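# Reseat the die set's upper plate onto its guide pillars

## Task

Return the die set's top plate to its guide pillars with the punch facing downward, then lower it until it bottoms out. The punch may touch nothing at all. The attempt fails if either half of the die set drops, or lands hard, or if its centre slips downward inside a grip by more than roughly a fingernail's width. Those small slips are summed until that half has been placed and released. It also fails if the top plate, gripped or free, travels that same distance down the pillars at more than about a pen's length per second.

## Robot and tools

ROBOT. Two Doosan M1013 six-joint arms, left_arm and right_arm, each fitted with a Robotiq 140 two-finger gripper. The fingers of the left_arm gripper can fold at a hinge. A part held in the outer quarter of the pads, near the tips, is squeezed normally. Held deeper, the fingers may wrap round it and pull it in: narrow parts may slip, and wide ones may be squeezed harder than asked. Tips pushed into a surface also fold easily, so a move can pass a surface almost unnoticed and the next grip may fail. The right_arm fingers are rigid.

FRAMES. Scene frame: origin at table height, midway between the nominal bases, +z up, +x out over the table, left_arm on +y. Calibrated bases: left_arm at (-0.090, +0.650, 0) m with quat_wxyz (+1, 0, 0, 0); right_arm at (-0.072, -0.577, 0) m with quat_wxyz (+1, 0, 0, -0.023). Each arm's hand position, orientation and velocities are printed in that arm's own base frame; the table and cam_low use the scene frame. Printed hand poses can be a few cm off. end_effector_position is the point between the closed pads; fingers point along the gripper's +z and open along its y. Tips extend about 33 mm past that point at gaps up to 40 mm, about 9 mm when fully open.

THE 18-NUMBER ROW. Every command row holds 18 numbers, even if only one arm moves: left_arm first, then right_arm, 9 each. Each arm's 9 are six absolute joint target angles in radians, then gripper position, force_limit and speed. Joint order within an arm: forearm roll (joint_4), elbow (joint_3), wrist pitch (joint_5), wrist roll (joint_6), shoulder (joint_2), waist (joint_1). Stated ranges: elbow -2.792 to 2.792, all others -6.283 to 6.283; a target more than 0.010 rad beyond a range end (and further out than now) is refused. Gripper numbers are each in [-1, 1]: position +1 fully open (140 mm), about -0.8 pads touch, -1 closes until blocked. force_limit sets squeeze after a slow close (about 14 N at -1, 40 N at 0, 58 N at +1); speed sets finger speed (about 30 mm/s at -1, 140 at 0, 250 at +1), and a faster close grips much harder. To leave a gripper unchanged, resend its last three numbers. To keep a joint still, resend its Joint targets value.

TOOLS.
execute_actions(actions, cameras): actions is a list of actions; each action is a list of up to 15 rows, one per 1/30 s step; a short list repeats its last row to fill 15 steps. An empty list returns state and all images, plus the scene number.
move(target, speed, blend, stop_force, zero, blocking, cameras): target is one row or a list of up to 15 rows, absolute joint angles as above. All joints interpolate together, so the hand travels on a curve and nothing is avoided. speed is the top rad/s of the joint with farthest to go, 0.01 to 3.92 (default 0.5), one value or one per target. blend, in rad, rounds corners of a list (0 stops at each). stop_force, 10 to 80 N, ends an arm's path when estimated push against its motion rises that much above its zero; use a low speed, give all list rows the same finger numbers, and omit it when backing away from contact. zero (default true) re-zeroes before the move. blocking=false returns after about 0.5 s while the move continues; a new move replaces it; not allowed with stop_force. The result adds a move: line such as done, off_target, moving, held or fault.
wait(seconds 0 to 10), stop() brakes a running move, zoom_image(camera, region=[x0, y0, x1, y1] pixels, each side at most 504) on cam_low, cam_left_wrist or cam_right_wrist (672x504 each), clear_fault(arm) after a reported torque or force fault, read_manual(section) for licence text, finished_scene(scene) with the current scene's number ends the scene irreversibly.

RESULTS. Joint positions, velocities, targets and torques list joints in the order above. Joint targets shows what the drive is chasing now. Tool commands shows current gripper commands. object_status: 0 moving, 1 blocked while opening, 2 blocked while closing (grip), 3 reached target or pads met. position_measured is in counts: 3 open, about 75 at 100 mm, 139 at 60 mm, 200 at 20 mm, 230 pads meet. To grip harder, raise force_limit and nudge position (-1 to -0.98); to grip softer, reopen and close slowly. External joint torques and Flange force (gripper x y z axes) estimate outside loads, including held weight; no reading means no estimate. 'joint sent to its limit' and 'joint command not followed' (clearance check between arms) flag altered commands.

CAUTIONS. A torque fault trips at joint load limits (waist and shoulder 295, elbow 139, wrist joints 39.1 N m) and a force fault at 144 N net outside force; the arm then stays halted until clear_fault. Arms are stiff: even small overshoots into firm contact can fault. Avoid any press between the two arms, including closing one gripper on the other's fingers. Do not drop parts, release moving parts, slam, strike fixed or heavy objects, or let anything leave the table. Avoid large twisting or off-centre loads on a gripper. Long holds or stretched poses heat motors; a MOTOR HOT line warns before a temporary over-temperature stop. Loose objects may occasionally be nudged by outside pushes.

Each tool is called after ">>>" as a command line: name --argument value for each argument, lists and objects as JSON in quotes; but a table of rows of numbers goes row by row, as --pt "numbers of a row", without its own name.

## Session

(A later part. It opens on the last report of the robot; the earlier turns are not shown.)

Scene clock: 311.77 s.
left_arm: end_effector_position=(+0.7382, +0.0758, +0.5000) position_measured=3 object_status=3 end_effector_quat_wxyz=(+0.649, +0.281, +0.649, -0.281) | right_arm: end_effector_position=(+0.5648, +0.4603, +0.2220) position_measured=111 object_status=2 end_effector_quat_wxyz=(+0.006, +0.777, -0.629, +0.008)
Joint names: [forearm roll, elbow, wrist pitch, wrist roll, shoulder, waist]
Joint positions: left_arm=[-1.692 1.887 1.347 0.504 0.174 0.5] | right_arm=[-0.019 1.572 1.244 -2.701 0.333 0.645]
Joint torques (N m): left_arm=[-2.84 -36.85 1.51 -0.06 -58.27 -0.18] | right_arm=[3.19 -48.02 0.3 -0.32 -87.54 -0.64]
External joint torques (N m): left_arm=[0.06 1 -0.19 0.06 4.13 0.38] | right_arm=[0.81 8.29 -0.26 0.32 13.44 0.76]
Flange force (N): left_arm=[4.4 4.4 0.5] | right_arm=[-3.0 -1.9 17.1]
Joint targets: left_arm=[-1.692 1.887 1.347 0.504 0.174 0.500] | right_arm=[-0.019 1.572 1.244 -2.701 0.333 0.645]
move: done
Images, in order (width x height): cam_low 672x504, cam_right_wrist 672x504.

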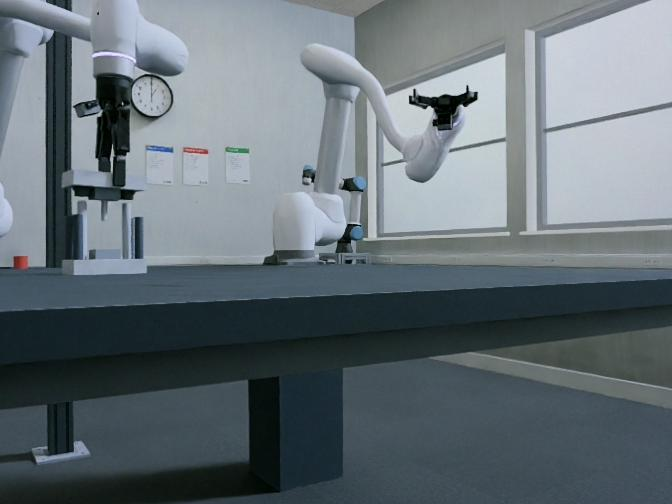

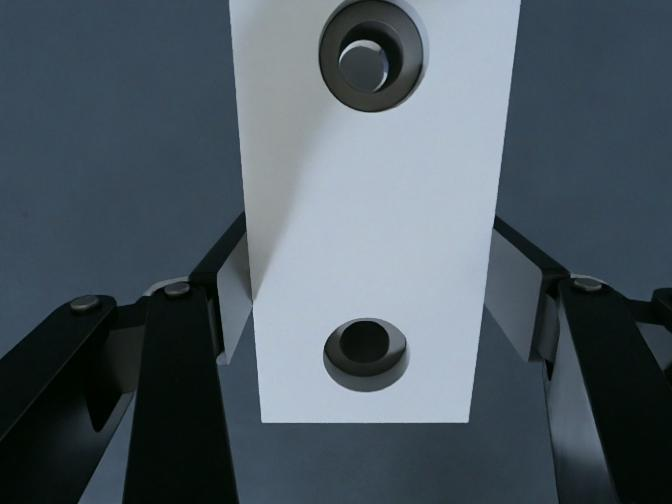

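>>> move --target '[-1.6924,1.8868,1.3472,0.5038,0.1741,0.5,1,1,-1,-0.0058,1.5852,1.2236,-2.7112,0.3353,0.639,-1,1,-1]' --cameras '["cam_low","cam_right_wrist"]' --speed 0.05 --stop_force 20

>>> zoom_image --camera "cam_right_wrist" --region '[310, 0, 440, 115]'

>>> zoom_image --camera "cam_low" --region '[50, 175, 160, 285]'

Scene clock: 343.23 s.
left_arm: end_effector_position=(+0.7382, +0.0758, +0.5000) position_measured=3 object_status=3 end_effector_quat_wxyz=(+0.649, +0.281, +0.649, -0.281) | right_arm: end_effector_position=(+0.5651, +0.4606, +0.2139) position_measured=111 object_status=2 end_effector_quat_wxyz=(+0.002, +0.778, -0.629, +0.002)
Joint names: [forearm roll, elbow, wrist pitch, wrist roll, shoulder, waist]
Joint positions: left_arm=[-1.692 1.887 1.347 0.504 0.174 0.5] | right_arm=[-0.006 1.585 1.224 -2.711 0.335 0.639]
Joint torques (N m): left_arm=[-2.86 -36.9 1.5 -0.07 -58.41 -0.33] | right_arm=[3.18 -47.63 0.19 -0.25 -87.9 -0.68]
External joint torques (N m): left_arm=[0.07 1.08 -0.18 0.07 4.45 0.35] | right_arm=[0.81 8.29 -0.17 0.25 14.62 0.73]
Flange force (N): left_arm=[4.8 4.7 0.6] | right_arm=[-3.4 -3.6 17.8]
Joint targets: left_arm=[-1.692 1.887 1.347 0.504 0.174 0.500] | right_arm=[-0.006 1.585 1.224 -2.711 0.335 0.639]
move: done
Images, in order (width x height): cam_low 672x504, cam_right_wrist 672x504.

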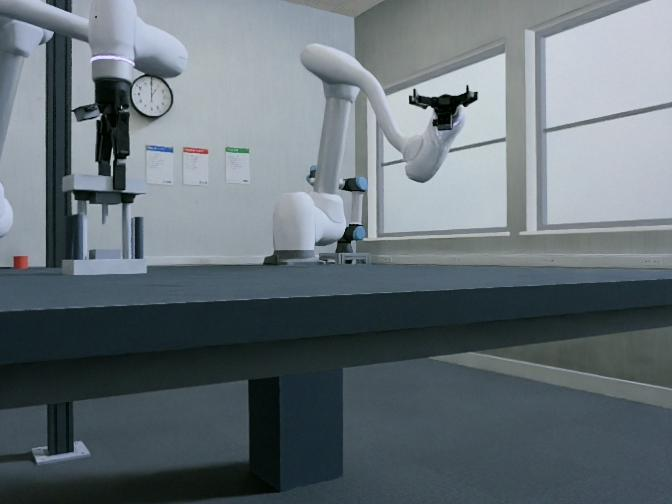

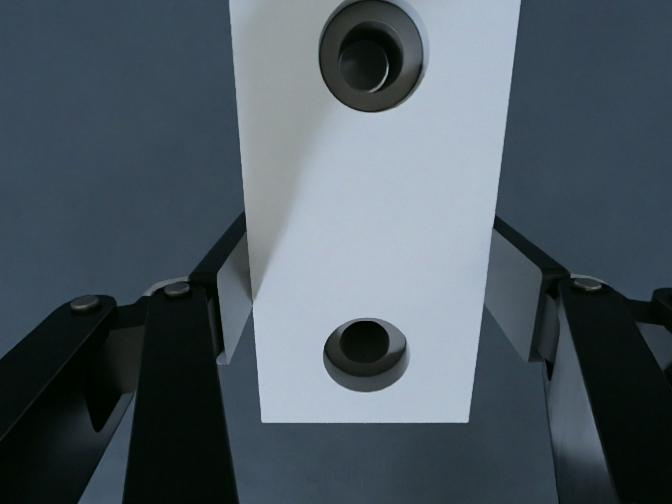

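Scaled by 3.877 from the camera's 672x504 image, which has a finer 960x720 frame.

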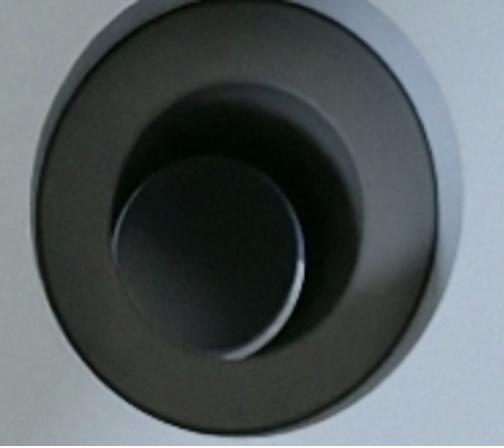

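Scaled by 4.582 from the camera's 672x504 image, which has a finer 960x720 frame.

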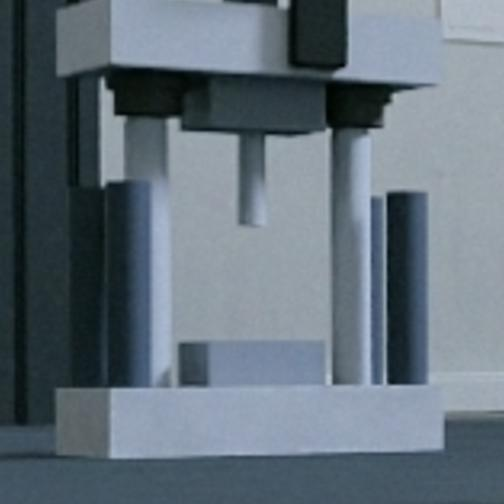

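>>> move --pt "-1.6924 1.8868 1.3472 0.5038 0.1741 0.5 1 1 -1 -0.0058 1.5868 1.2217 -2.7124 0.3356 0.6378 -1 1 -1" --pt "-1.6924 1.8868 1.3472 0.5038 0.1741 0.5 1 1 -1 -0.0058 1.6012 1.2 -2.7122 0.3429 0.6378 -1 1 -1" --cameras '["cam_low","cam_right_wrist"]' --speed 0.02 --stop_force 20

>>> zoom_image --camera "cam_right_wrist" --region '[310, 0, 440, 115]'

>>> zoom_image --camera "cam_low" --region '[50, 175, 160, 285]'

Scene clock: 361.97 s.
left_arm: end_effector_position=(+0.7382, +0.0758, +0.5000) position_measured=3 object_status=3 end_effector_quat_wxyz=(+0.649, +0.281, +0.649, -0.281) | right_arm: end_effector_position=(+0.5655, +0.4598, +0.2000) position_measured=111 object_status=2 end_effector_quat_wxyz=(+0.002, +0.777, -0.629, +0.002)
Joint names: [forearm roll, elbow, wrist pitch, wrist roll, shoulder, waist]
Joint positions: left_arm=[-1.692 1.887 1.347 0.504 0.174 0.5] | right_arm=[-0.006 1.601 1.2 -2.712 0.343 0.638]
Joint torques (N m): left_arm=[-2.83 -36.86 1.52 -0.06 -58.43 -0.41] | right_arm=[3.64 -43.27 -2.74 -0.81 -75.79 0.06]
External joint torques (N m): left_arm=[0.05 1.02 -0.21 0.06 4.32 0.6] | right_arm=[0.33 4.03 2.76 0.81 1.31 -0.11]
Flange force (N): left_arm=[4.6 4.7 0.2] | right_arm=[1.3 4.7 0.6]
Joint targets: left_arm=[-1.692 1.887 1.347 0.504 0.174 0.500] | right_arm=[-0.006 1.601 1.200 -2.712 0.343 0.638]
move: done
Images, in order (width x height): cam_low 672x504, cam_right_wrist 672x504.

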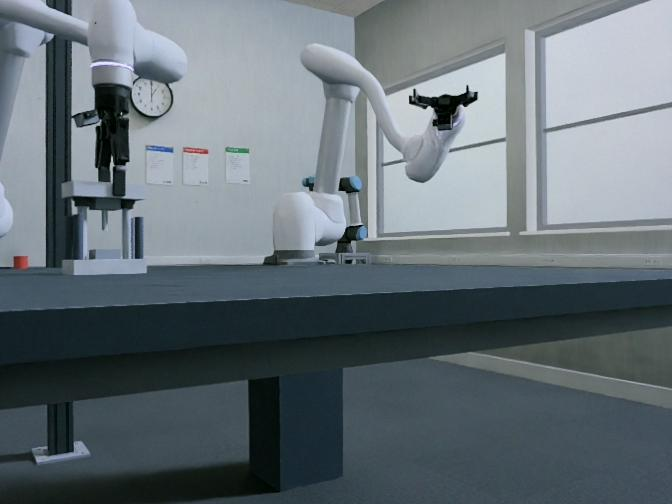

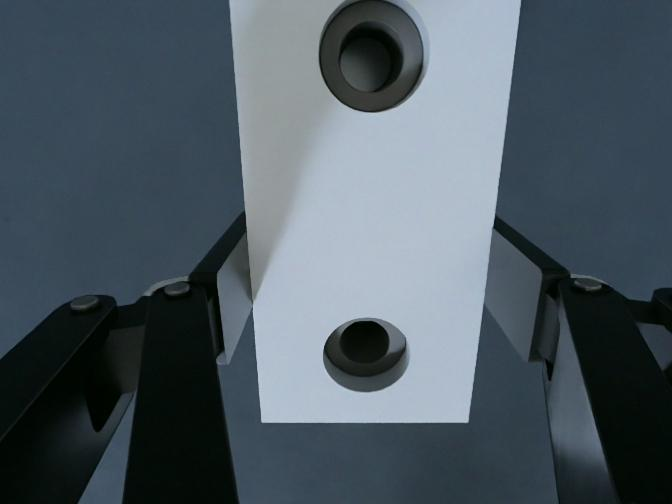

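Scaled by 3.877 from the camera's 672x504 image, which has a finer 960x720 frame.

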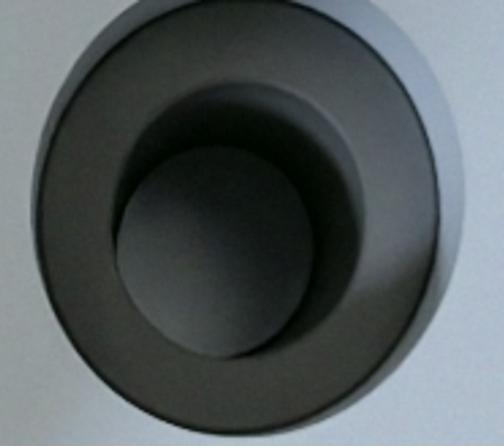

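Scaled by 4.582 from the camera's 672x504 image, which has a finer 960x720 frame.

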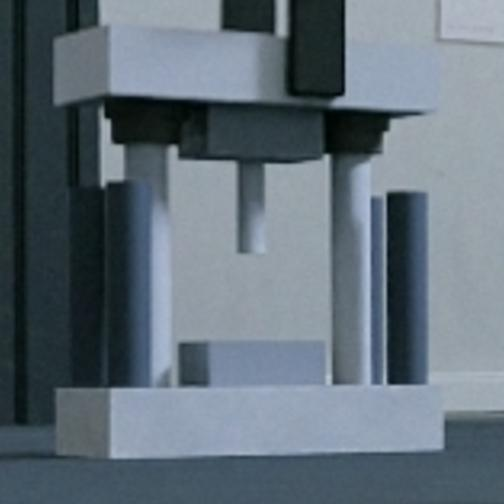

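>>> move --pt "-1.6924 1.8868 1.3472 0.5038 0.1741 0.5 1 1 -1 -0.006 1.602 1.1998 -2.7122 0.3423 0.6378 -1 1 -1" --pt "-1.6924 1.8868 1.3472 0.5038 0.1741 0.5 1 1 -1 -0.006 1.6285 1.1577 -2.712 0.3579 0.6378 -1 1 -1" --cameras '["cam_low"]' --speed 0.025 --stop_force 30

Scene clock: 386.43 s.
left_arm: end_effector_position=(+0.7382, +0.0758, +0.5000) position_measured=3 object_status=3 end_effector_quat_wxyz=(+0.649, +0.281, +0.649, -0.281) | right_arm: end_effector_position=(+0.5653, +0.4596, +0.1750) position_measured=111 object_status=2 end_effector_quat_wxyz=(+0.002, +0.778, -0.629, +0.002)
Joint names: [forearm roll, elbow, wrist pitch, wrist roll, shoulder, waist]
Joint positions: left_arm=[-1.692 1.887 1.347 0.504 0.174 0.5] | right_arm=[-0.006 1.628 1.158 -2.712 0.358 0.638]
Joint torques (N m): left_arm=[-2.84 -36.87 1.5 -0.08 -58.64 -0.34] | right_arm=[4.05 -41.64 2.43 -0.55 -87.03 2.05]
External joint torques (N m): left_arm=[0.06 1.09 -0.19 0.08 4.83 0.36] | right_arm=[-0.17 3.22 -2.41 0.55 12.32 -2.35]
Flange force (N): left_arm=[5.1 5.2 0.7] | right_arm=[-2.4 -9.9 15.4]
Joint targets: left_arm=[-1.692 1.887 1.347 0.504 0.174 0.500] | right_arm=[-0.006 1.629 1.158 -2.712 0.358 0.638]
move: done
Images, in order (width x height): cam_low 672x504.

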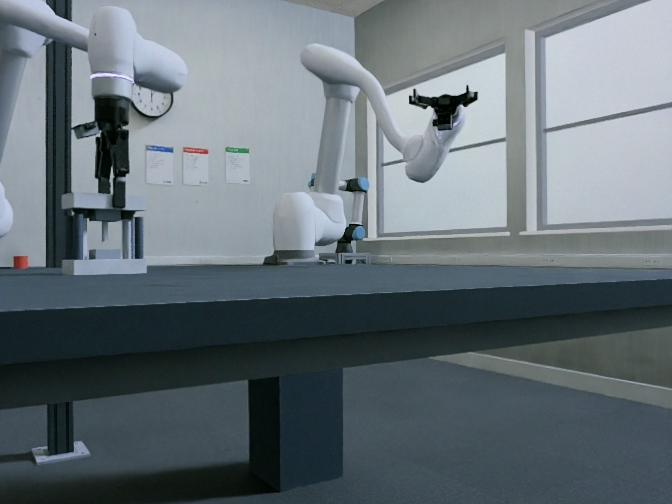

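>>> move --pt "-1.6924 1.8868 1.3472 0.5038 0.1741 0.5 1 1 -1 -0.006 1.6479 1.1241 -2.7119 0.3721 0.6378 -1 1 -1" --pt "-1.6924 1.8868 1.3472 0.5038 0.1741 0.5 1 1 -1 -0.006 1.6527 1.1158 -2.7119 0.3756 0.6378 -1 1 -1" --cameras '["cam_low","cam_right_wrist"]' --speed 0.015 --stop_force 28

>>> zoom_image --camera "cam_low" --region '[50, 175, 160, 285]'

Scene clock: 396.67 s.
left_arm: end_effector_position=(+0.7382, +0.0758, +0.5000) position_measured=3 object_status=3 end_effector_quat_wxyz=(+0.649, +0.281, +0.649, -0.281) | right_arm: end_effector_position=(+0.5655, +0.4598, +0.1599) position_measured=111 object_status=2 end_effector_quat_wxyz=(+0.002, +0.778, -0.629, +0.002)
Joint names: [forearm roll, elbow, wrist pitch, wrist roll, shoulder, waist]
Joint positions: left_arm=[-1.692 1.887 1.347 0.504 0.174 0.5] | right_arm=[-0.006 1.643 1.132 -2.712 0.368 0.638]
Joint torques (N m): left_arm=[-2.86 -36.83 1.51 -0.06 -58.36 -0.42] | right_arm=[3.94 -31.48 -5.22 -0.57 -54.96 2.08]
External joint torques (N m): left_arm=[0.05 0.92 -0.18 0.06 3.97 0.4] | right_arm=[-0.08 -6.58 5.24 0.58 -20.78 -2]
Flange force (N): left_arm=[4.2 4.3 0.4] | right_arm=[7.9 10.9 -29.5]
Joint targets: left_arm=[-1.692 1.887 1.347 0.504 0.174 0.500] | right_arm=[-0.006 1.643 1.132 -2.712 0.368 0.638]
move: contact (right_arm); path passed 0 of 2 targets; right_arm: the wrist pitch is farthest, 0.017 rad from its target
Images, in order (width x height): cam_low 672x504, cam_right_wrist 672x504.

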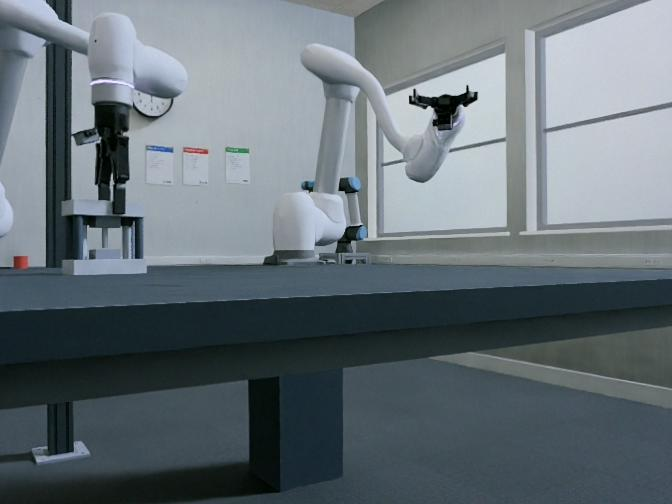

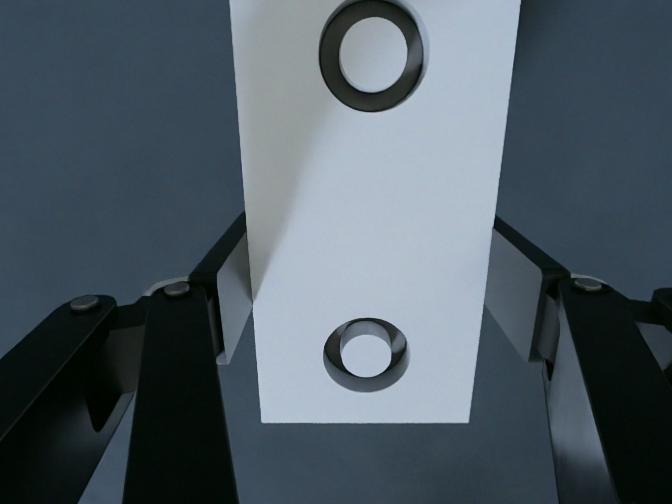

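Scaled by 4.582 from the camera's 672x504 image, which has a finer 960x720 frame.

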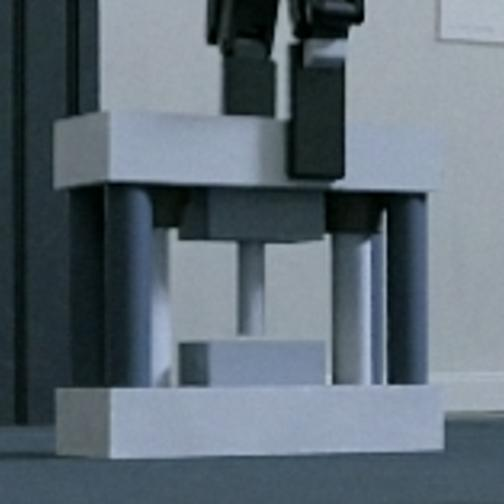

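>>> zoom_image --camera "cam_low" --region '[55, 200, 155, 250]'

Scaled by 5.040 from the camera's 672x504 image, which has a finer 960x720 frame.

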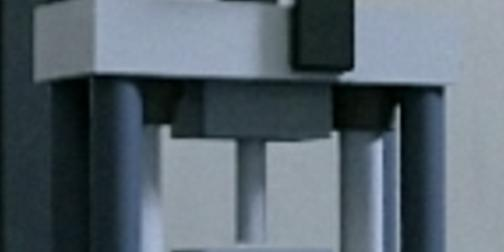

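>>> move --target '[-1.6924,1.8868,1.3472,0.5038,0.1741,0.5,1,1,-1,-0.006,1.6424,1.133,-2.7119,0.3678,0.6378,1,1,-1]' --speed 0.03

>>> move --pt "-1.6924 1.8868 1.3472 0.5038 0.1741 0.5 1 1 -1 -0.0058 1.6012 1.2 -2.7122 0.3429 0.6378 1 1 -1" --pt "-1.6924 1.8868 1.3472 0.5038 0.1741 0.5 1 1 -1 -0.0058 1.45 1.4 -2.71 0.3 0.6378 1 1 -1" --cameras '["cam_low","cam_right_wrist"]' --speed '[0.08,0.2]' --blend '[0.01,0]'

>>> zoom_image --camera "cam_low" --region '[50, 175, 160, 285]'

Scene clock: 419.37 s.
left_arm: end_effector_position=(+0.7382, +0.0758, +0.5000) position_measured=3 object_status=3 end_effector_quat_wxyz=(+0.649, +0.281, +0.649, -0.281) | right_arm: end_effector_position=(+0.5657, +0.4599, +0.1607) position_measured=3 object_status=0 end_effector_quat_wxyz=(+0.001, +0.778, -0.629, +0.002)
Joint names: [forearm roll, elbow, wrist pitch, wrist roll, shoulder, waist]
Joint positions: left_arm=[-1.692 1.887 1.347 0.504 0.174 0.5] | right_arm=[-0.006 1.642 1.133 -2.712 0.368 0.638]
Joint torques (N m): left_arm=[-2.83 -36.87 1.48 -0.08 -58.43 -0.46] | right_arm=[3.45 -37.33 0.02 -0.29 -77.17 -1.07]
External joint torques (N m): left_arm=[0.03 1.03 -0.16 0.08 4.42 0.43] | right_arm=[0.38 -0.57 0 0.29 2.12 0.76]
Flange force (N): left_arm=[4.7 4.8 0.4] | right_arm=[-3.3 -3.2 0.9]
Joint targets: left_arm=[-1.692 1.887 1.347 0.504 0.174 0.500] | right_arm=[-0.006 1.642 1.133 -2.712 0.368 0.638]
move: done

Scene clock: 421.50 s.
left_arm: end_effector_position=(+0.7382, +0.0758, +0.5000) position_measured=3 object_status=3 end_effector_quat_wxyz=(+0.649, +0.281, +0.649, -0.281) | right_arm: end_effector_position=(+0.5674, +0.4611, +0.3127) position_measured=3 object_status=3 end_effector_quat_wxyz=(+0.005, +0.776, -0.630, +0.002)
Joint names: [forearm roll, elbow, wrist pitch, wrist roll, shoulder, waist]
Joint positions: left_arm=[-1.692 1.887 1.347 0.504 0.174 0.5] | right_arm=[-0.006 1.45 1.4 -2.71 0.3 0.638]
Joint torques (N m): left_arm=[-2.85 -36.86 1.52 -0.07 -58.41 -0.28] | right_arm=[3.77 -40.29 0.13 -0.24 -73.52 -1.02]
External joint torques (N m): left_arm=[0.05 0.94 -0.2 0.07 4.01 0.33] | right_arm=[0.42 -0.94 -0.09 0.24 1.59 1.11]
Flange force (N): left_arm=[4.3 4.3 0.5] | right_arm=[-3.7 -3.2 -0.8]
Joint targets: left_arm=[-1.692 1.887 1.347 0.504 0.174 0.500] | right_arm=[-0.006 1.450 1.400 -2.710 0.300 0.638]
move: done
Images, in order (width x height): cam_low 672x504, cam_right_wrist 672x504.

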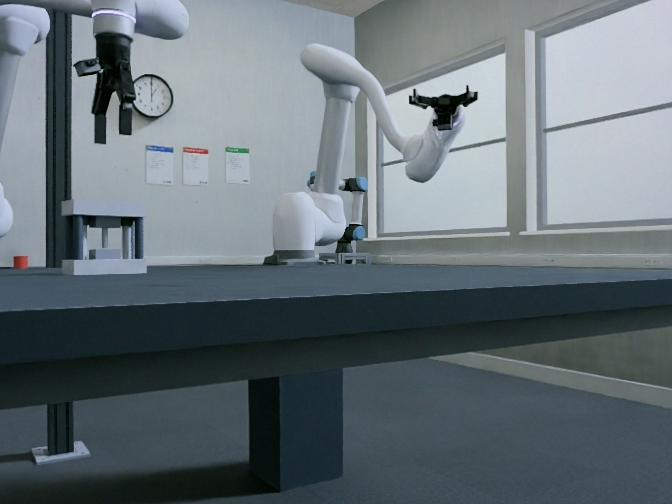

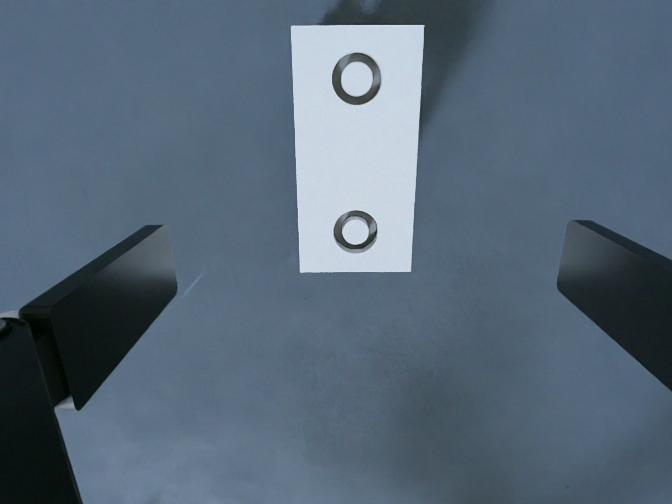

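Scaled by 4.582 from the camera's 672x504 image, which has a finer 960x720 frame.

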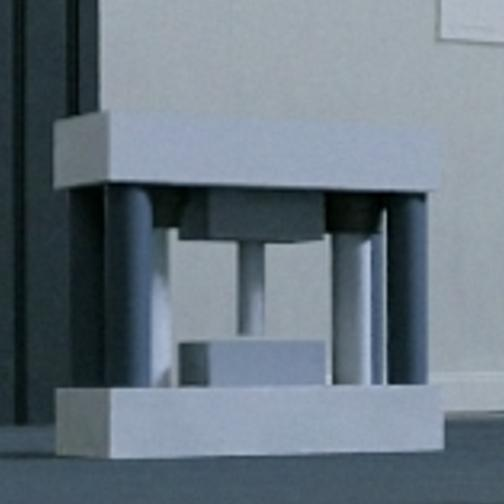

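>>> finished_scene --scene 2

The scene is finished: the task was done.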